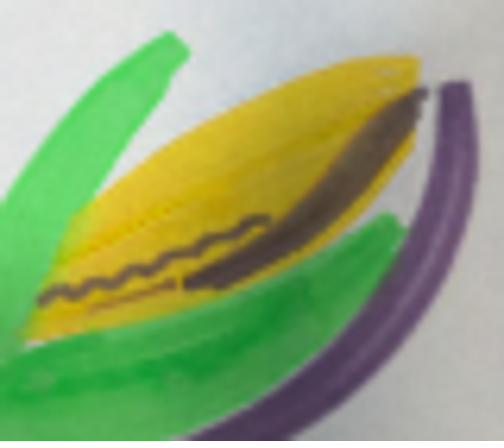

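Request:
{"op": "move", "data": {"target": [[0,0,0,0,0,0,-0.1,0,-0.32,0.614,-0.085,0,-0.325,0.61,-0.1,0,-0.32,0.612,-0.81,0.678,0.24,0.175,0.3,-0.96,-0.04454,0.23342,-0.24395,0,0,0,-0.165,0,-0.345,0.6,-0.12,0,-0.34,0.6,-0.165,0,-0.345,0.6,-0.81,0.678,-0.05,0.1,0.75,-0.9],[0,0,0,0,0,0,-0.1,0,-0.32,0.614,-0.085,0,-0.325,0.61,-0.1,0,-0.32,0.612,-0.81,0.678,0.24,0.175,0.3,-0.96,-0.05931,0.23957,-0.23928,0,0,0,-0.165,0,-0.345,0.6,-0.12,0,-0.34,0.6,-0.165,0,-0.345,0.6,-0.81,0.678,-0.05,0.1,0.75,-0.9],[0,0,0,0,0,0,-0.1,0,-0.32,0.614,-0.085,0,-0.325,0.61,-0.1,0,-0.32,0.612,-0.81,0.678,0.24,0.175,0.3,-0.96,-0.06404,0.24154,-0.23779,0,0,0,-0.165,0,-0.345,0.6,-0.12,0,-0.34,0.6,-0.165,0,-0.345,0.6,-0.81,0.678,-0.05,0.1,0.75,-0.9],[0,0,0,0,0,0,-0.1,0,-0.32,0.614,-0.085,0,-0.325,0.61,-0.1,0,-0.32,0.612,-0.81,0.678,0.24,0.175,0.3,-0.96,-0.06405,0.24516,-0.24259,0,0,0,-0.165,0,-0.345,0.6,-0.12,0,-0.34,0.6,-0.165,0,-0.345,0.6,-0.81,0.678,-0.05,0.1,0.75,-0.9],[0,0,0,0,0,0,-0.1,0,-0.32,0.614,-0.085,0,-0.325,0.61,-0.1,0,-0.32,0.612,-0.81,0.678,0.24,0.175,0.3,-0.96,-0.06619,0.24244,-0.24579,0,0,0,-0.165,0,-0.345,0.6,-0.12,0,-0.34,0.6,-0.165,0,-0.345,0.6,-0.81,0.678,-0.05,0.1,0.75,-0.9],[0,0,0,0,0,0,-0.1,0,-0.32,0.614,-0.085,0,-0.325,0.61,-0.1,0,-0.32,0.612,-0.81,0.678,0.24,0.175,0.3,-0.96,-0.06557,0.2476,-0.25059,0,0,0,-0.165,0,-0.345,0.6,-0.12,0,-0.34,0.6,-0.165,0,-0.345,0.6,-0.81,0.678,-0.05,0.1,0.75,-0.9],[0,0,0,0,0,0,-0.1,0,-0.32,0.614,-0.085,0,-0.325,0.61,-0.1,0,-0.32,0.612,-0.81,0.678,0.24,0.175,0.3,-0.96,-0.06814,0.24505,-0.25539,0,0,0,-0.165,0,-0.345,0.6,-0.12,0,-0.34,0.6,-0.165,0,-0.345,0.6,-0.81,0.678,-0.05,0.1,0.75,-0.9],[0,0,0,0,0,0,-0.1,0,-0.32,0.614,-0.085,0,-0.325,0.61,-0.1,0,-0.32,0.612,-0.81,0.678,0.24,0.175,0.3,-0.96,-0.06751,0.2502,-0.26019,0,0,0,-0.165,0,-0.345,0.6,-0.12,0,-0.34,0.6,-0.165,0,-0.345,0.6,-0.81,0.678,-0.05,0.1,0.75,-0.9],[0,0,0,0,0,0,-0.1,0,-0.32,0.614,-0.085,0,-0.325,0.61,-0.1,0,-0.32,0.612,-0.81,0.678,0.24,0.175,0.3,-0.96,-0.06976,0.24844,-0.26499,0,0,0,-0.165,0,-0.345,0.6,-0.12,0,-0.34,0.6,-0.165,0,-0.345,0.6,-0.81,0.678,-0.05,0.1,0.75,-0.9],[0,0,0,0,0,0,-0.1,0,-0.32,0.614,-0.085,0,-0.325,0.61,-0.1,0,-0.32,0.612,-0.81,0.678,0.24,0.175,0.3,-0.96,-0.06913,0.25359,-0.26979,0,0,0,-0.165,0,-0.345,0.6,-0.12,0,-0.34,0.6,-0.165,0,-0.345,0.6,-0.81,0.678,-0.05,0.1,0.75,-0.9],[0,0,0,0,0,0,-0.1,0,-0.32,0.614,-0.085,0,-0.325,0.61,-0.1,0,-0.32,0.612,-0.81,0.678,0.24,0.175,0.3,-0.96,-0.0716,0.25191,-0.27539,0,0,0,-0.165,0,-0.345,0.6,-0.12,0,-0.34,0.6,-0.165,0,-0.345,0.6,-0.81,0.678,-0.05,0.1,0.75,-0.9],[0,0,0,0,0,0,-0.1,0,-0.32,0.614,-0.085,0,-0.325,0.61,-0.1,0,-0.32,0.612,-0.81,0.678,0.24,0.175,0.3,-0.96,-0.07086,0.25793,-0.28099,0,0,0,-0.165,0,-0.345,0.6,-0.12,0,-0.34,0.6,-0.165,0,-0.345,0.6,-0.81,0.678,-0.05,0.1,0.75,-0.9],[0,0,0,0,0,0,-0.1,0,-0.32,0.614,-0.085,0,-0.325,0.61,-0.1,0,-0.32,0.612,-0.81,0.678,0.24,0.175,0.3,-0.96,-0.07333,0.25624,-0.28659,0,0,0,-0.165,0,-0.345,0.6,-0.12,0,-0.34,0.6,-0.165,0,-0.345,0.6,-0.81,0.678,-0.05,0.1,0.75,-0.9],[0,0,0,0,0,0,-0.1,0,-0.32,0.614,-0.085,0,-0.325,0.61,-0.1,0,-0.32,0.612,-0.81,0.678,0.24,0.175,0.3,-0.96,-0.0686,0.25427,-0.28808,0,0,0,-0.165,0,-0.345,0.6,-0.12,0,-0.34,0.6,-0.165,0,-0.345,0.6,-0.81,0.678,-0.05,0.1,0.75,-0.9]], "speed": [0.3, 0.1, 0.05, 0.015, 0.015, 0.015, 0.015, 0.015, 0.015, 0.015, 0.015, 0.015, 0.015, 0.1], "blend": [0.003, 0, 0, 0.0007, 0.0007, 0.0007, 0.0007, 0.0007, 0.0007, 0.0007, 0.0007, 0.0007, 0, 0]}}

Scene clock: 3444.23 s.
left_arm: end_effector_position=(+0.4503, +0.2702, +0.3198) hand_goal=(-0.100, +0.000, -0.320, +0.614, -0.084, +0.000, -0.324, +0.610, -0.100, +0.000, -0.320, +0.612, -0.810, +0.678, +0.240, +0.176) hand_measured=(-0.098, +0.000, -0.314, +0.618, -0.084, +0.000, -0.324, +0.612, -0.100, +0.000, -0.316, +0.616, -0.810, +0.678, +0.236, +0.178) hand_current_ma=(+2, +0, +9, +3, +0, +0, +0, +2, +1, +0, +6, +4, +0, -1, -8, +2) hand_state=(goal, goal, goal, goal, goal, goal, goal, goal, goal, goal, goal, goal, goal, goal, goal, goal) hand_current_limit=0.30 hand_speed=-0.96 end_effector_quat_wxyz=(-0.024, +0.037, +0.831, -0.554) | right_arm: end_effector_position=(+0.5228, +0.4830, +0.0216) hand_goal=(-0.164, +0.000, -0.344, +0.600, -0.120, +0.000, -0.340, +0.600, -0.164, +0.000, -0.344, +0.600, -0.810, +0.678, -0.050, +0.100) hand_measured=(-0.094, +0.004, -0.322, +0.612, -0.084, +0.004, -0.322, +0.610, -0.098, +0.004, -0.322, +0.614, -0.808, +0.676, +0.076, +0.168) hand_current_ma=(+331, +15, +89, +44, +166, +10, +72, +36, +314, +13, +94, +55, +5, -5, +481, +417) hand_state=(blocked, goal, blocked, goal, blocked, goal, goal, goal, blocked, goal, blocked, goal, goal, goal, blocked, blocked) hand_current_limit=0.75 hand_speed=-0.90 end_effector_quat_wxyz=(-0.518, +0.638, +0.484, +0.302)
Joint positions: left_arm=[4.085 -2.103 -0.917 -2.811 1.077 -0.226] | right_arm=[0.27 -0.704 1.411 0.393 0.321 -2.256]
Joint torques (N m): left_arm=[-3 36.27 29.04 -0.99 0.91 1.88] | right_arm=[-10.81 -56.33 -21.92 4.32 -3.98 -1.57]
Wrist force (N, zeroed by zero_wrist_force on right_arm): left_arm=[-0.3 -0.5 -0.7] | right_arm=[-0.2 -0.1 0.0]
Wrist torque (N m, zeroed by zero_wrist_force on right_arm): left_arm=[0.06 -0.07 -0.28] | right_arm=[-0.02 0.02 -0.03]
Wrist force, peak (N, zeroed by zero_wrist_force on right_arm): left_arm=[-0.5 -0.9 -0.7] | right_arm=[0.1 -1.6 1.3]
Hand target: left_arm +0.4503, +0.2702, +0.3198; -0.024, +0.037, +0.831, -0.554 | right_arm +0.5229, +0.4831, +0.0217; -0.518, +0.638, +0.484, +0.302
Off the commanded pose: left_arm 0.000 m, 0 deg | right_arm 0.000 m, 0 deg.
move: done

Request:
{"op": "move", "data": {"target": [[0,0,0,0,0,0,-0.1,0,-0.32,0.614,-0.085,0,-0.325,0.61,-0.1,0,-0.32,0.612,-0.81,0.678,0.24,0.175,0.3,-0.96,-0.00458,0.00191,0.00145,0,0,0,-0.165,0,-0.345,0.6,-0.12,0,-0.34,0.6,-0.165,0,-0.345,0.6,-0.81,0.678,-0.05,0.1,0.75,-0.9],[0,0,0,0,0,0,-0.1,0,-0.32,0.614,-0.085,0,-0.325,0.61,-0.1,0,-0.32,0.612,-0.81,0.678,0.24,0.175,0.3,-0.96,-0.00353,0.00869,-0.00415,0,0,0,-0.165,0,-0.345,0.6,-0.12,0,-0.34,0.6,-0.165,0,-0.345,0.6,-0.81,0.678,-0.05,0.1,0.75,-0.9],[0,0,0,0,0,0,-0.1,0,-0.32,0.614,-0.085,0,-0.325,0.61,-0.1,0,-0.32,0.612,-0.81,0.678,0.24,0.175,0.3,-0.96,-0.00546,0.0077,-0.00895,0,0,0,-0.165,0,-0.345,0.6,-0.12,0,-0.34,0.6,-0.165,0,-0.345,0.6,-0.81,0.678,-0.05,0.1,0.75,-0.9],[0,0,0,0,0,0,-0.1,0,-0.32,0.614,-0.085,0,-0.325,0.61,-0.1,0,-0.32,0.612,-0.81,0.678,0.24,0.175,0.3,-0.96,-0.00472,0.01371,-0.01455,0,0,0,-0.165,0,-0.345,0.6,-0.12,0,-0.34,0.6,-0.165,0,-0.345,0.6,-0.81,0.678,-0.05,0.1,0.75,-0.9],[0,0,0,0,0,0,-0.1,0,-0.32,0.614,-0.085,0,-0.325,0.61,-0.1,0,-0.32,0.612,-0.81,0.678,0.24,0.175,0.3,-0.96,-0.00687,0.01279,-0.02015,0,0,0,-0.165,0,-0.345,0.6,-0.12,0,-0.34,0.6,-0.165,0,-0.345,0.6,-0.81,0.678,-0.05,0.1,0.75,-0.9],[0,0,0,0,0,0,-0.1,0,-0.32,0.614,-0.085,0,-0.325,0.61,-0.1,0,-0.32,0.612,-0.81,0.678,0.24,0.175,0.3,-0.96,-0.00613,0.01881,-0.02575,0,0,0,-0.165,0,-0.345,0.6,-0.12,0,-0.34,0.6,-0.165,0,-0.345,0.6,-0.81,0.678,-0.05,0.1,0.75,-0.9],[0,0,0,0,0,0,-0.1,0,-0.32,0.614,-0.085,0,-0.325,0.61,-0.1,0,-0.32,0.612,-0.81,0.678,0.24,0.175,0.3,-0.96,-0.00796,0.01867,-0.03135,0,0,0,-0.165,0,-0.345,0.6,-0.12,0,-0.34,0.6,-0.165,0,-0.345,0.6,-0.81,0.678,-0.05,0.1,0.75,-0.9],[0,0,0,0,0,0,-0.1,0,-0.32,0.614,-0.085,0,-0.325,0.61,-0.1,0,-0.32,0.612,-0.81,0.678,0.24,0.175,0.3,-0.96,-0.00338,0.01676,-0.0328,0,0,0,-0.165,0,-0.345,0.6,-0.12,0,-0.34,0.6,-0.165,0,-0.345,0.6,-0.81,0.678,-0.05,0.1,0.75,-0.9],[0,0,0,0,0,0,-0.1,0,-0.32,0.614,-0.085,0,-0.325,0.61,-0.1,0,-0.32,0.612,-0.81,0.678,0.24,0.175,0.3,-0.96,-0.01223,-0.0172,-0.016,0,0,0,-0.165,0,-0.345,0.6,-0.12,0,-0.34,0.6,-0.165,0,-0.345,0.6,-0.81,0.678,-0.05,0.1,0.75,-0.9],[0,0,0,0,0,0,-0.1,0,-0.32,0.614,-0.085,0,-0.325,0.61,-0.1,0,-0.32,0.612,-0.81,0.678,0.24,0.175,0.3,-0.96,-0.01696,-0.01523,-0.01451,0,0,0,-0.165,0,-0.345,0.6,-0.12,0,-0.34,0.6,-0.165,0,-0.345,0.6,-0.81,0.678,-0.05,0.1,0.75,-0.9],[0,0,0,0,0,0,-0.1,0,-0.32,0.614,-0.085,0,-0.325,0.61,-0.1,0,-0.32,0.612,-0.81,0.678,0.24,0.175,0.3,-0.96,-0.01751,-0.00778,-0.02611,0,0,0,-0.165,0,-0.345,0.6,-0.12,0,-0.34,0.6,-0.165,0,-0.345,0.6,-0.81,0.678,-0.05,0.1,0.75,-0.9],[0,0,0,0,0,0,-0.1,0,-0.32,0.614,-0.085,0,-0.325,0.61,-0.1,0,-0.32,0.612,-0.81,0.678,0.24,0.175,0.3,-0.96,-0.01653,0.00309,-0.03731,0,0,0,-0.165,0,-0.345,0.6,-0.12,0,-0.34,0.6,-0.165,0,-0.345,0.6,-0.81,0.678,-0.05,0.1,0.75,-0.9],[0,0,0,0,0,0,-0.1,0,-0.32,0.614,-0.085,0,-0.325,0.61,-0.1,0,-0.32,0.612,-0.81,0.678,0.24,0.175,0.3,-0.96,-0.01457,0.01627,-0.04851,0,0,0,-0.165,0,-0.345,0.6,-0.12,0,-0.34,0.6,-0.165,0,-0.345,0.6,-0.81,0.678,-0.05,0.1,0.75,-0.9],[0,0,0,0,0,0,-0.1,0,-0.32,0.614,-0.085,0,-0.325,0.61,-0.1,0,-0.32,0.612,-0.81,0.678,0.24,0.175,0.3,-0.96,-0.01202,0.02694,-0.05451,0,0,0,-0.165,0,-0.345,0.6,-0.12,0,-0.34,0.6,-0.165,0,-0.345,0.6,-0.81,0.678,-0.05,0.1,0.75,-0.9],[0,0,0,0,0,0,-0.1,0,-0.32,0.614,-0.085,0,-0.325,0.61,-0.1,0,-0.32,0.612,-0.81,0.678,0.24,0.175,0.3,-0.96,-0.00729,0.02497,-0.056,0,0,0,-0.165,0,-0.345,0.6,-0.12,0,-0.34,0.6,-0.165,0,-0.345,0.6,-0.81,0.678,-0.05,0.1,0.75,-0.9]], "speed": [0.05, 0.015, 0.015, 0.015, 0.015, 0.015, 0.015, 0.1, 0.3, 0.05, 0.05, 0.05, 0.05, 0.05, 0.1], "blend": [0, 0.0007, 0.0007, 0.0007, 0.0007, 0.0007, 0, 0, 0, 0, 0.002, 0.002, 0.002, 0, 0]}}

Scene clock: 3476.83 s.
left_arm: end_effector_position=(+0.4503, +0.2702, +0.3198) hand_goal=(-0.100, +0.000, -0.320, +0.614, -0.084, +0.000, -0.324, +0.610, -0.100, +0.000, -0.320, +0.612, -0.810, +0.678, +0.240, +0.176) hand_measured=(-0.098, +0.000, -0.314, +0.618, -0.084, +0.000, -0.324, +0.612, -0.100, +0.000, -0.316, +0.616, -0.810, +0.678, +0.236, +0.178) hand_current_ma=(+2, +0, +9, +3, +0, +0, +0, +2, +1, +0, +6, +4, +0, -1, -8, +2) hand_state=(goal, goal, goal, goal, goal, goal, goal, goal, goal, goal, goal, goal, goal, goal, goal, goal) hand_current_limit=0.30 hand_speed=-0.96 end_effector_quat_wxyz=(-0.024, +0.037, +0.831, -0.554) | right_arm: end_effector_position=(+0.5392, +0.4498, +0.0216) hand_goal=(-0.164, +0.000, -0.344, +0.600, -0.120, +0.000, -0.340, +0.600, -0.164, +0.000, -0.344, +0.600, -0.810, +0.678, -0.050, +0.100) hand_measured=(-0.094, +0.004, -0.322, +0.612, -0.084, +0.004, -0.322, +0.610, -0.098, +0.004, -0.322, +0.614, -0.808, +0.676, +0.076, +0.168) hand_current_ma=(+331, +15, +89, +44, +166, +10, +72, +36, +314, +13, +94, +55, +5, -5, +481, +417) hand_state=(blocked, goal, blocked, goal, blocked, goal, goal, goal, blocked, goal, blocked, goal, goal, goal, blocked, blocked) hand_current_limit=0.75 hand_speed=-0.90 end_effector_quat_wxyz=(-0.518, +0.638, +0.484, +0.302)
Joint positions: left_arm=[4.085 -2.103 -0.917 -2.811 1.077 -0.226] | right_arm=[0.202 -0.664 1.389 0.574 0.296 -2.465]
Joint torques (N m): left_arm=[-3.13 36.89 28.2 -0.96 0.74 1.9] | right_arm=[-11.79 -58.27 -21.42 4.73 -4.23 -1.42]
Wrist force (N, zeroed by zero_wrist_force on right_arm): left_arm=[-0.5 -0.6 -0.6] | right_arm=[-0.1 -0.1 0.1]
Wrist torque (N m, zeroed by zero_wrist_force on right_arm): left_arm=[0.04 -0.05 -0.29] | right_arm=[-0.02 0.01 -0.02]
Wrist force, peak (N, zeroed by zero_wrist_force on right_arm): left_arm=[-0.5 -1.0 -0.5] | right_arm=[0.2 1.4 -0.3]
Hand target: left_arm +0.4503, +0.2702, +0.3198; -0.024, +0.037, +0.831, -0.554 | right_arm +0.5392, +0.4498, +0.0217; -0.518, +0.638, +0.484, +0.302
Off the commanded pose: left_arm 0.000 m, 0 deg | right_arm 0.000 m, 0 deg.
move: done

Request:
{"op": "move", "data": {"target": [[0,0,0,0,0,0,-0.1,0,-0.32,0.614,-0.085,0,-0.325,0.61,-0.1,0,-0.32,0.612,-0.81,0.678,0.24,0.175,0.3,-0.96,0.01886,-0.02754,0.096,0,0,0,-0.165,0,-0.345,0.6,-0.12,0,-0.34,0.6,-0.165,0,-0.345,0.6,-0.81,0.678,-0.05,0.1,0.75,-0.9],[0,0,0,0,0,0,-0.1,0,-0.32,0.614,-0.085,0,-0.325,0.61,-0.1,0,-0.32,0.612,-0.81,0.678,0.24,0.175,0.3,-0.96,0.01421,-0.0256,0.09747,0,0,0,-0.165,0,-0.345,0.6,-0.12,0,-0.34,0.6,-0.165,0,-0.345,0.6,-0.81,0.678,-0.05,0.1,0.75,-0.9],[0,0,0,0,0,0,-0.1,0,-0.32,0.614,-0.085,0,-0.325,0.61,-0.1,0,-0.32,0.612,-0.81,0.678,0.24,0.175,0.3,-0.96,0.01409,-0.02284,0.09347,0,0,0,-0.165,0,-0.345,0.6,-0.12,0,-0.34,0.6,-0.165,0,-0.345,0.6,-0.81,0.678,-0.05,0.1,0.75,-0.9],[0,0,0,0,0,0,-0.1,0,-0.32,0.614,-0.085,0,-0.325,0.61,-0.1,0,-0.32,0.612,-0.81,0.678,0.24,0.175,0.3,-0.96,0.01227,-0.02479,0.09027,0,0,0,-0.165,0,-0.345,0.6,-0.12,0,-0.34,0.6,-0.165,0,-0.345,0.6,-0.81,0.678,-0.05,0.1,0.75,-0.9],[0,0,0,0,0,0,-0.1,0,-0.32,0.614,-0.085,0,-0.325,0.61,-0.1,0,-0.32,0.612,-0.81,0.678,0.24,0.175,0.3,-0.96,0.01259,-0.0204,0.08547,0,0,0,-0.165,0,-0.345,0.6,-0.12,0,-0.34,0.6,-0.165,0,-0.345,0.6,-0.81,0.678,-0.05,0.1,0.75,-0.9],[0,0,0,0,0,0,-0.1,0,-0.32,0.614,-0.085,0,-0.325,0.61,-0.1,0,-0.32,0.612,-0.81,0.678,0.24,0.175,0.3,-0.96,0.01086,-0.0215,0.08147,0,0,0,-0.165,0,-0.345,0.6,-0.12,0,-0.34,0.6,-0.165,0,-0.345,0.6,-0.81,0.678,-0.05,0.1,0.75,-0.9],[0,0,0,0,0,0,-0.1,0,-0.32,0.614,-0.085,0,-0.325,0.61,-0.1,0,-0.32,0.612,-0.81,0.678,0.24,0.175,0.3,-0.96,0.01171,-0.01644,0.07747,0,0,0,-0.165,0,-0.345,0.6,-0.12,0,-0.34,0.6,-0.165,0,-0.345,0.6,-0.81,0.678,-0.05,0.1,0.75,-0.9],[0,0,0,0,0,0,-0.1,0,-0.32,0.614,-0.085,0,-0.325,0.61,-0.1,0,-0.32,0.612,-0.81,0.678,0.24,0.175,0.3,-0.96,0.00946,-0.0182,0.07267,0,0,0,-0.165,0,-0.345,0.6,-0.12,0,-0.34,0.6,-0.165,0,-0.345,0.6,-0.81,0.678,-0.05,0.1,0.75,-0.9],[0,0,0,0,0,0,-0.1,0,-0.32,0.614,-0.085,0,-0.325,0.61,-0.1,0,-0.32,0.612,-0.81,0.678,0.24,0.175,0.3,-0.96,0.01041,-0.01228,0.06787,0,0,0,-0.165,0,-0.345,0.6,-0.12,0,-0.34,0.6,-0.165,0,-0.345,0.6,-0.81,0.678,-0.05,0.1,0.75,-0.9],[0,0,0,0,0,0,-0.1,0,-0.32,0.614,-0.085,0,-0.325,0.61,-0.1,0,-0.32,0.612,-0.81,0.678,0.24,0.175,0.3,-0.96,0.00816,-0.01405,0.06307,0,0,0,-0.165,0,-0.345,0.6,-0.12,0,-0.34,0.6,-0.165,0,-0.345,0.6,-0.81,0.678,-0.05,0.1,0.75,-0.9],[0,0,0,0,0,0,-0.1,0,-0.32,0.614,-0.085,0,-0.325,0.61,-0.1,0,-0.32,0.612,-0.81,0.678,0.24,0.175,0.3,-0.96,0.0091,-0.00812,0.05827,0,0,0,-0.165,0,-0.345,0.6,-0.12,0,-0.34,0.6,-0.165,0,-0.345,0.6,-0.81,0.678,-0.05,0.1,0.75,-0.9],[0,0,0,0,0,0,-0.1,0,-0.32,0.614,-0.085,0,-0.325,0.61,-0.1,0,-0.32,0.612,-0.81,0.678,0.24,0.175,0.3,-0.96,0.00685,-0.00989,0.05347,0,0,0,-0.165,0,-0.345,0.6,-0.12,0,-0.34,0.6,-0.165,0,-0.345,0.6,-0.81,0.678,-0.05,0.1,0.75,-0.9],[0,0,0,0,0,0,-0.1,0,-0.32,0.614,-0.085,0,-0.325,0.61,-0.1,0,-0.32,0.612,-0.81,0.678,0.24,0.175,0.3,-0.96,0.0078,-0.00398,0.04867,0,0,0,-0.165,0,-0.345,0.6,-0.12,0,-0.34,0.6,-0.165,0,-0.345,0.6,-0.81,0.678,-0.05,0.1,0.75,-0.9],[0,0,0,0,0,0,-0.1,0,-0.32,0.614,-0.085,0,-0.325,0.61,-0.1,0,-0.32,0.612,-0.81,0.678,0.24,0.175,0.3,-0.96,0.00555,-0.00574,0.04387,0,0,0,-0.165,0,-0.345,0.6,-0.12,0,-0.34,0.6,-0.165,0,-0.345,0.6,-0.81,0.678,-0.05,0.1,0.75,-0.9],[0,0,0,0,0,0,-0.1,0,-0.32,0.614,-0.085,0,-0.325,0.61,-0.1,0,-0.32,0.612,-0.81,0.678,0.24,0.175,0.3,-0.96,0.0102,-0.00768,0.0424,0,0,0,-0.165,0,-0.345,0.6,-0.12,0,-0.34,0.6,-0.165,0,-0.345,0.6,-0.81,0.678,-0.05,0.1,0.75,-0.9]], "speed": [0.3, 0.05, 0.015, 0.015, 0.015, 0.015, 0.015, 0.015, 0.015, 0.015, 0.015, 0.015, 0.015, 0.015, 0.1], "blend": [0, 0, 0.0007, 0.0007, 0.0007, 0.0007, 0.0007, 0.0007, 0.0007, 0.0007, 0.0007, 0.0007, 0.0007, 0, 0]}}

Scene clock: 3510.90 s.
left_arm: end_effector_position=(+0.4503, +0.2702, +0.3198) hand_goal=(-0.100, +0.000, -0.320, +0.614, -0.084, +0.000, -0.324, +0.610, -0.100, +0.000, -0.320, +0.612, -0.810, +0.678, +0.240, +0.176) hand_measured=(-0.098, +0.000, -0.314, +0.618, -0.084, +0.000, -0.324, +0.612, -0.100, +0.000, -0.316, +0.616, -0.810, +0.678, +0.236, +0.178) hand_current_ma=(+2, +0, +9, +3, +0, +0, +0, +2, +1, +0, +6, +4, +0, -1, -8, +2) hand_state=(goal, goal, goal, goal, goal, goal, goal, goal, goal, goal, goal, goal, goal, goal, goal, goal) hand_current_limit=0.30 hand_speed=-0.96 end_effector_quat_wxyz=(-0.024, +0.037, +0.831, -0.554) | right_arm: end_effector_position=(+0.5340, +0.4759, +0.0216) hand_goal=(-0.164, +0.000, -0.344, +0.600, -0.120, +0.000, -0.340, +0.600, -0.164, +0.000, -0.344, +0.600, -0.810, +0.678, -0.050, +0.100) hand_measured=(-0.094, +0.004, -0.322, +0.612, -0.084, +0.004, -0.322, +0.610, -0.098, +0.004, -0.322, +0.614, -0.808, +0.676, +0.076, +0.168) hand_current_ma=(+331, +15, +89, +44, +166, +10, +72, +36, +314, +13, +94, +55, +5, -5, +481, +417) hand_state=(blocked, goal, blocked, goal, blocked, goal, goal, goal, blocked, goal, blocked, goal, goal, goal, blocked, blocked) hand_current_limit=0.75 hand_speed=-0.90 end_effector_quat_wxyz=(-0.518, +0.638, +0.484, +0.302)
Joint positions: left_arm=[4.085 -2.103 -0.917 -2.811 1.077 -0.226] | right_arm=[0.252 -0.681 1.378 0.453 0.313 -2.309]
Joint torques (N m): left_arm=[-4.23 36.96 27.63 -0.82 0.93 1.73] | right_arm=[-11.69 -57.83 -17.82 4.63 -4.12 -1.5]
Wrist force (N, zeroed by zero_wrist_force on right_arm): left_arm=[-0.2 -0.8 -0.4] | right_arm=[-0.3 -0.2 0.0]
Wrist torque (N m, zeroed by zero_wrist_force on right_arm): left_arm=[0.01 -0.07 -0.27] | right_arm=[-0.02 0.04 -0.03]
Wrist force, peak (N, zeroed by zero_wrist_force on right_arm): left_arm=[-0.7 -0.9 -0.5] | right_arm=[1.0 -0.7 -0.1]
Hand target: left_arm +0.4503, +0.2702, +0.3198; -0.024, +0.037, +0.831, -0.554 | right_arm +0.5341, +0.4759, +0.0217; -0.518, +0.638, +0.484, +0.302
Off the commanded pose: left_arm 0.000 m, 0 deg | right_arm 0.000 m, 0 deg.
move: done

Request:
{"op": "move", "data": {"target": [[0,0,0,0,0,0,-0.1,0,-0.32,0.614,-0.085,0,-0.325,0.61,-0.1,0,-0.32,0.612,-0.81,0.678,0.24,0.175,0.3,-0.96,-0.00465,0.00194,0.00147,0,0,0,-0.165,0,-0.345,0.6,-0.12,0,-0.34,0.6,-0.165,0,-0.345,0.6,-0.81,0.678,-0.05,0.1,0.75,-0.9],[0,0,0,0,0,0,-0.1,0,-0.32,0.614,-0.085,0,-0.325,0.61,-0.1,0,-0.32,0.612,-0.81,0.678,0.24,0.175,0.3,-0.96,-0.0037,0.00786,-0.00333,0,0,0,-0.165,0,-0.345,0.6,-0.12,0,-0.34,0.6,-0.165,0,-0.345,0.6,-0.81,0.678,-0.05,0.1,0.75,-0.9],[0,0,0,0,0,0,-0.1,0,-0.32,0.614,-0.085,0,-0.325,0.61,-0.1,0,-0.32,0.612,-0.81,0.678,0.24,0.175,0.3,-0.96,-0.00574,0.00601,-0.00733,0,0,0,-0.165,0,-0.345,0.6,-0.12,0,-0.34,0.6,-0.165,0,-0.345,0.6,-0.81,0.678,-0.05,0.1,0.75,-0.9],[0,0,0,0,0,0,-0.1,0,-0.32,0.614,-0.085,0,-0.325,0.61,-0.1,0,-0.32,0.612,-0.81,0.678,0.24,0.175,0.3,-0.96,-0.0051,0.01116,-0.01213,0,0,0,-0.165,0,-0.345,0.6,-0.12,0,-0.34,0.6,-0.165,0,-0.345,0.6,-0.81,0.678,-0.05,0.1,0.75,-0.9],[0,0,0,0,0,0,-0.1,0,-0.32,0.614,-0.085,0,-0.325,0.61,-0.1,0,-0.32,0.612,-0.81,0.678,0.24,0.175,0.3,-0.96,-0.00045,0.00922,-0.0136,0,0,0,-0.165,0,-0.345,0.6,-0.12,0,-0.34,0.6,-0.165,0,-0.345,0.6,-0.81,0.678,-0.05,0.1,0.75,-0.9],[0,0,0,0,0,0,-0.1,0,-0.32,0.614,-0.085,0,-0.325,0.61,-0.1,0,-0.32,0.612,-0.81,0.678,0.24,0.175,0.3,-0.96,-0.00779,-0.02113,0.0032,0,0,0,-0.165,0,-0.345,0.6,-0.12,0,-0.34,0.6,-0.165,0,-0.345,0.6,-0.81,0.678,-0.05,0.1,0.75,-0.9],[0,0,0,0,0,0,-0.1,0,-0.32,0.614,-0.085,0,-0.325,0.61,-0.1,0,-0.32,0.612,-0.81,0.678,0.24,0.175,0.3,-0.96,-0.01244,-0.01919,0.00467,0,0,0,-0.165,0,-0.345,0.6,-0.12,0,-0.34,0.6,-0.165,0,-0.345,0.6,-0.81,0.678,-0.05,0.1,0.75,-0.9],[0,0,0,0,0,0,-0.1,0,-0.32,0.614,-0.085,0,-0.325,0.61,-0.1,0,-0.32,0.612,-0.81,0.678,0.24,0.175,0.3,-0.96,-0.01192,-0.01309,-0.00173,0,0,0,-0.165,0,-0.345,0.6,-0.12,0,-0.34,0.6,-0.165,0,-0.345,0.6,-0.81,0.678,-0.05,0.1,0.75,-0.9],[0,0,0,0,0,0,-0.1,0,-0.32,0.614,-0.085,0,-0.325,0.61,-0.1,0,-0.32,0.612,-0.81,0.678,0.24,0.175,0.3,-0.96,-0.01273,-0.01139,-0.00653,0,0,0,-0.165,0,-0.345,0.6,-0.12,0,-0.34,0.6,-0.165,0,-0.345,0.6,-0.81,0.678,-0.05,0.1,0.75,-0.9],[0,0,0,0,0,0,-0.1,0,-0.32,0.614,-0.085,0,-0.325,0.61,-0.1,0,-0.32,0.612,-0.81,0.678,0.24,0.175,0.3,-0.96,0.00374,-0.01825,-0.01173,0,0,0,-0.165,0,-0.345,0.6,-0.12,0,-0.34,0.6,-0.165,0,-0.345,0.6,-0.81,0.678,-0.05,0.1,0.75,-0.9],[0,0,0,0,0,0,-0.1,0,-0.32,0.614,-0.085,0,-0.325,0.61,-0.1,0,-0.32,0.612,-0.81,0.678,0.24,0.175,0.3,-0.96,0.0656,-0.2716,0.3015,0,0,0,-0.165,0,-0.345,0.6,-0.12,0,-0.34,0.6,-0.165,0,-0.345,0.6,-0.81,0.678,-0.05,0.1,0.75,-0.9]], "speed": [0.05, 0.015, 0.015, 0.015, 0.1, 0.2, 0.05, 0.015, 0.015, 0.1, 0.3], "blend": [0, 0.0007, 0.0007, 0, 0, 0, 0, 0.0007, 0, 0.005, 0], "cameras": ["cam_above"]}}

Request:
{"op": "zoom_image", "data": {"camera": "cam_above", "region": [318, 230, 398, 300]}}

Request:
{"op": "zoom_image", "data": {"camera": "cam_above", "region": [200, 190, 430, 365]}}

Scene clock: 3538.33 s.
left_arm: end_effector_position=(+0.4503, +0.2702, +0.3198) hand_goal=(-0.100, +0.000, -0.320, +0.614, -0.084, +0.000, -0.324, +0.610, -0.100, +0.000, -0.320, +0.612, -0.810, +0.678, +0.240, +0.176) hand_measured=(-0.098, +0.000, -0.314, +0.618, -0.084, +0.000, -0.324, +0.612, -0.100, +0.000, -0.316, +0.616, -0.810, +0.678, +0.236, +0.178) hand_current_ma=(+2, +0, +9, +3, +0, +0, +0, +2, +1, +0, +6, +4, +0, -1, -8, +2) hand_state=(goal, goal, goal, goal, goal, goal, goal, goal, goal, goal, goal, goal, goal, goal, goal, goal) hand_current_limit=0.30 hand_speed=-0.96 end_effector_quat_wxyz=(-0.024, +0.037, +0.831, -0.554) | right_arm: end_effector_position=(+0.3754, +0.6594, +0.0658) hand_goal=(-0.164, +0.000, -0.344, +0.600, -0.120, +0.000, -0.340, +0.600, -0.164, +0.000, -0.344, +0.600, -0.810, +0.678, -0.050, +0.100) hand_measured=(-0.094, +0.004, -0.322, +0.612, -0.084, +0.004, -0.322, +0.610, -0.098, +0.004, -0.322, +0.614, -0.808, +0.676, +0.076, +0.168) hand_current_ma=(+331, +15, +89, +44, +166, +10, +72, +36, +314, +14, +94, +55, +5, -5, +481, +417) hand_state=(blocked, goal, blocked, goal, blocked, goal, goal, goal, blocked, goal, blocked, goal, goal, goal, blocked, blocked) hand_current_limit=0.75 hand_speed=-0.90 end_effector_quat_wxyz=(-0.518, +0.638, +0.484, +0.302)
Joint positions: left_arm=[4.085 -2.103 -0.917 -2.811 1.077 -0.226] | right_arm=[0.692 -0.894 1.504 -0.113 0.631 -1.59]
Joint torques (N m): left_arm=[-4.54 37.11 28.25 -0.85 0.83 1.75] | right_arm=[8.69 -38.52 -24.49 -2.68 2.02 1.24]
Wrist force (N, zeroed by zero_wrist_force on right_arm): left_arm=[-0.6 -0.5 -0.6] | right_arm=[-0.3 0.1 0.1]
Wrist torque (N m, zeroed by zero_wrist_force on right_arm): left_arm=[0.05 -0.03 -0.30] | right_arm=[0.01 0.06 -0.12]
Wrist force, peak (N, zeroed by zero_wrist_force on right_arm): left_arm=[-0.7 -0.7 -0.8] | right_arm=[-0.1 -1.3 1.5]
Hand target: left_arm +0.4503, +0.2702, +0.3198; -0.024, +0.037, +0.831, -0.554 | right_arm +0.3754, +0.6594, +0.0658; -0.518, +0.638, +0.484, +0.302
Off the commanded pose: left_arm 0.000 m, 0 deg | right_arm 0.000 m, 0 deg.
move: done
Images, in order (width x height): cam_above 672x504.

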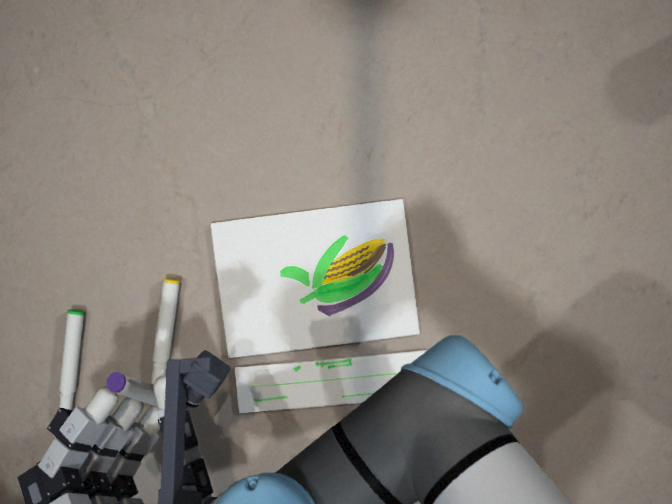

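Scaled by 6.300.

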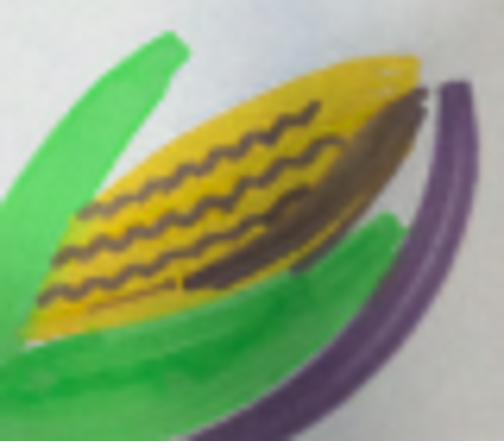

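Scaled by 2.191.

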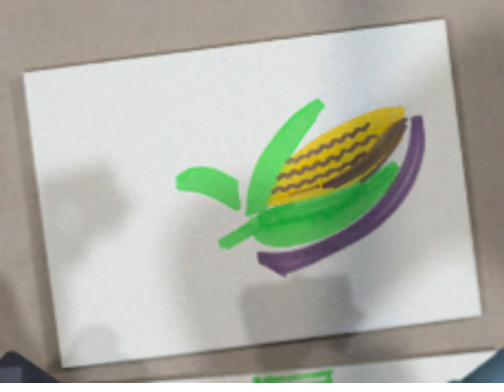

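Request:
{"op": "move", "data": {"target": [0,0,0,0,0,0,-0.1,0,-0.32,0.614,-0.085,0,-0.325,0.61,-0.1,0,-0.32,0.612,-0.81,0.678,0.24,0.175,0.3,-0.96,0.2241,0.0781,-0.4902,-0.2106,0.2954,0.2223,-0.165,0,-0.345,0.6,-0.12,0,-0.34,0.6,-0.165,0,-0.345,0.6,-0.81,0.678,-0.05,0.1,0.75,-0.9], "speed": 0.25}}

Request:
{"op": "move", "data": {"target": [0,0,0,0,0,0,-0.1,0,-0.32,0.614,-0.085,0,-0.325,0.61,-0.1,0,-0.32,0.612,-0.81,0.678,0.24,0.175,0.3,-0.96,0.2134,0.5065,0.0593,-0.2069,0.2736,0.2197,-0.165,0,-0.345,0.6,-0.12,0,-0.34,0.6,-0.165,0,-0.345,0.6,-0.81,0.678,-0.05,0.1,0.75,-0.9], "speed": 0.25, "cameras": ["cam_right_wrist"]}}

Scene clock: 3551.30 s.
left_arm: end_effector_position=(+0.4503, +0.2702, +0.3198) hand_goal=(-0.100, +0.000, -0.320, +0.614, -0.084, +0.000, -0.324, +0.610, -0.100, +0.000, -0.320, +0.612, -0.810, +0.678, +0.240, +0.176) hand_measured=(-0.098, +0.000, -0.314, +0.618, -0.084, +0.000, -0.324, +0.612, -0.100, +0.000, -0.316, +0.616, -0.810, +0.678, +0.236, +0.178) hand_current_ma=(+2, +0, +9, +3, +0, +0, +0, +2, +1, +0, +6, +4, +0, -1, -8, +2) hand_state=(goal, goal, goal, goal, goal, goal, goal, goal, goal, goal, goal, goal, goal, goal, goal, goal) hand_current_limit=0.30 hand_speed=-0.96 end_effector_quat_wxyz=(-0.024, +0.037, +0.831, -0.554) | right_arm: end_effector_position=(+0.5000, +0.4203, +0.2503) hand_goal=(-0.164, +0.000, -0.344, +0.600, -0.120, +0.000, -0.340, +0.600, -0.164, +0.000, -0.344, +0.600, -0.810, +0.678, -0.050, +0.100) hand_measured=(-0.094, +0.004, -0.322, +0.612, -0.084, +0.004, -0.322, +0.610, -0.098, +0.004, -0.322, +0.614, -0.808, +0.676, +0.076, +0.168) hand_current_ma=(+331, +15, +89, +44, +164, +10, +72, +36, +313, +14, +94, +55, +5, -5, +481, +417) hand_state=(blocked, goal, blocked, goal, blocked, goal, goal, goal, blocked, goal, blocked, goal, goal, goal, blocked, blocked) hand_current_limit=0.75 hand_speed=-0.90 end_effector_quat_wxyz=(-0.517, +0.686, -0.142, +0.492)
Joint positions: left_arm=[4.085 -2.103 -0.917 -2.811 1.077 -0.226] | right_arm=[0.493 -1.465 1.873 -0.426 1.458 -0.554]
Joint torques (N m): left_arm=[-3.7 36.4 27.6 -0.82 0.66 1.89] | right_arm=[-11.1 -33.98 -29.87 0.82 2.73 1.24]
Wrist force (N, zeroed by zero_wrist_force on right_arm): left_arm=[-0.5 -0.4 -0.6] | right_arm=[-1.0 -1.0 -0.1]
Wrist torque (N m, zeroed by zero_wrist_force on right_arm): left_arm=[0.07 -0.04 -0.30] | right_arm=[-0.18 0.15 -0.28]
Wrist force, peak (N, zeroed by zero_wrist_force on right_arm): left_arm=[-0.7 -0.9 -0.8] | right_arm=[-1.0 -1.0 -0.1]
Hand target: left_arm +0.4503, +0.2702, +0.3198; -0.024, +0.037, +0.831, -0.554 | right_arm +0.5000, +0.4203, +0.2503; -0.517, +0.686, -0.142, +0.492
Off the commanded pose: left_arm 0.000 m, 0 deg | right_arm 0.000 m, 0 deg.
move: done

Scene clock: 3554.47 s.
left_arm: end_effector_position=(+0.4503, +0.2702, +0.3198) hand_goal=(-0.100, +0.000, -0.320, +0.614, -0.084, +0.000, -0.324, +0.610, -0.100, +0.000, -0.320, +0.612, -0.810, +0.678, +0.240, +0.176) hand_measured=(-0.098, +0.000, -0.314, +0.618, -0.084, +0.000, -0.324, +0.612, -0.100, +0.000, -0.316, +0.616, -0.810, +0.678, +0.236, +0.178) hand_current_ma=(+2, +0, +9, +3, +0, +0, +0, +2, +1, +0, +6, +4, +0, -1, -8, +2) hand_state=(goal, goal, goal, goal, goal, goal, goal, goal, goal, goal, goal, goal, goal, goal, goal, goal) hand_current_limit=0.30 hand_speed=-0.96 end_effector_quat_wxyz=(-0.024, +0.037, +0.831, -0.554) | right_arm: end_effector_position=(+0.6853, +0.2212, +0.0605) hand_goal=(-0.164, +0.000, -0.344, +0.600, -0.120, +0.000, -0.340, +0.600, -0.164, +0.000, -0.344, +0.600, -0.810, +0.678, -0.050, +0.100) hand_measured=(-0.094, +0.004, -0.322, +0.612, -0.084, +0.004, -0.322, +0.610, -0.098, +0.004, -0.322, +0.614, -0.808, +0.676, +0.076, +0.168) hand_current_ma=(+331, +15, +89, +44, +164, +10, +72, +36, +312, +14, +94, +55, +5, -5, +481, +417) hand_state=(blocked, goal, blocked, goal, blocked, goal, goal, goal, blocked, goal, blocked, goal, goal, goal, blocked, blocked) hand_current_limit=0.75 hand_speed=-0.90 end_effector_quat_wxyz=(+0.308, -0.464, +0.692, -0.460)
Joint positions: left_arm=[4.085 -2.103 -0.917 -2.811 1.077 -0.226] | right_arm=[0.25 -0.911 1.394 -0.001 2.155 0.28]
Joint torques (N m): left_arm=[-5.28 36.54 27.06 -0.87 0.88 1.67] | right_arm=[-10.65 -40.55 -26.68 2.44 2.92 1.46]
Wrist force (N, zeroed by zero_wrist_force on right_arm): left_arm=[-0.3 -0.7 -0.5] | right_arm=[-0.6 -0.5 0.1]
Wrist torque (N m, zeroed by zero_wrist_force on right_arm): left_arm=[0.02 -0.08 -0.27] | right_arm=[0.11 -0.14 -0.44]
Wrist force, peak (N, zeroed by zero_wrist_force on right_arm): left_arm=[-0.5 -0.8 -0.6] | right_arm=[-1.0 -1.7 -0.2]
Hand target: left_arm +0.4503, +0.2702, +0.3198; -0.024, +0.037, +0.831, -0.554 | right_arm +0.6853, +0.2212, +0.0605; +0.308, -0.464, +0.692, -0.460
Off the commanded pose: left_arm 0.000 m, 0 deg | right_arm 0.000 m, 0 deg.
move: done
camera_calibration:
cam_right_wrist: T_world_to_cam=[[0.11394, 0.83498, -0.538355, -0.190894], [-0.289819, 0.54625, 0.785885, -0.0203878], [0.950275, 0.066482, 0.304233, -0.554142], [0, 0, 0, 1]] pos_world=[0.542429, 0.20737, 0.0818415]
Images, in order (width x height): cam_right_wrist 672x504.

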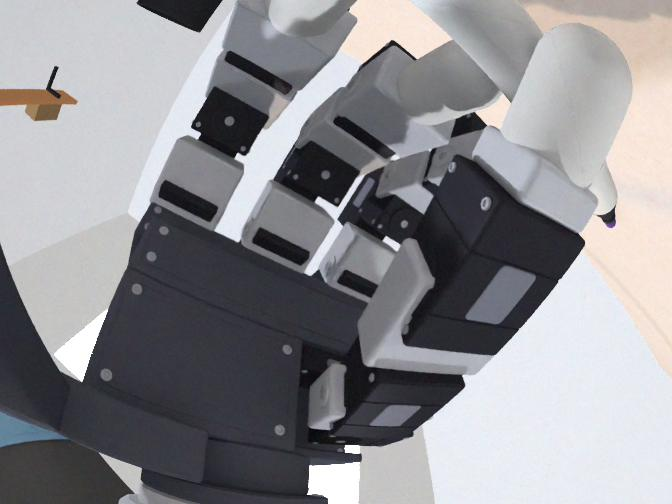

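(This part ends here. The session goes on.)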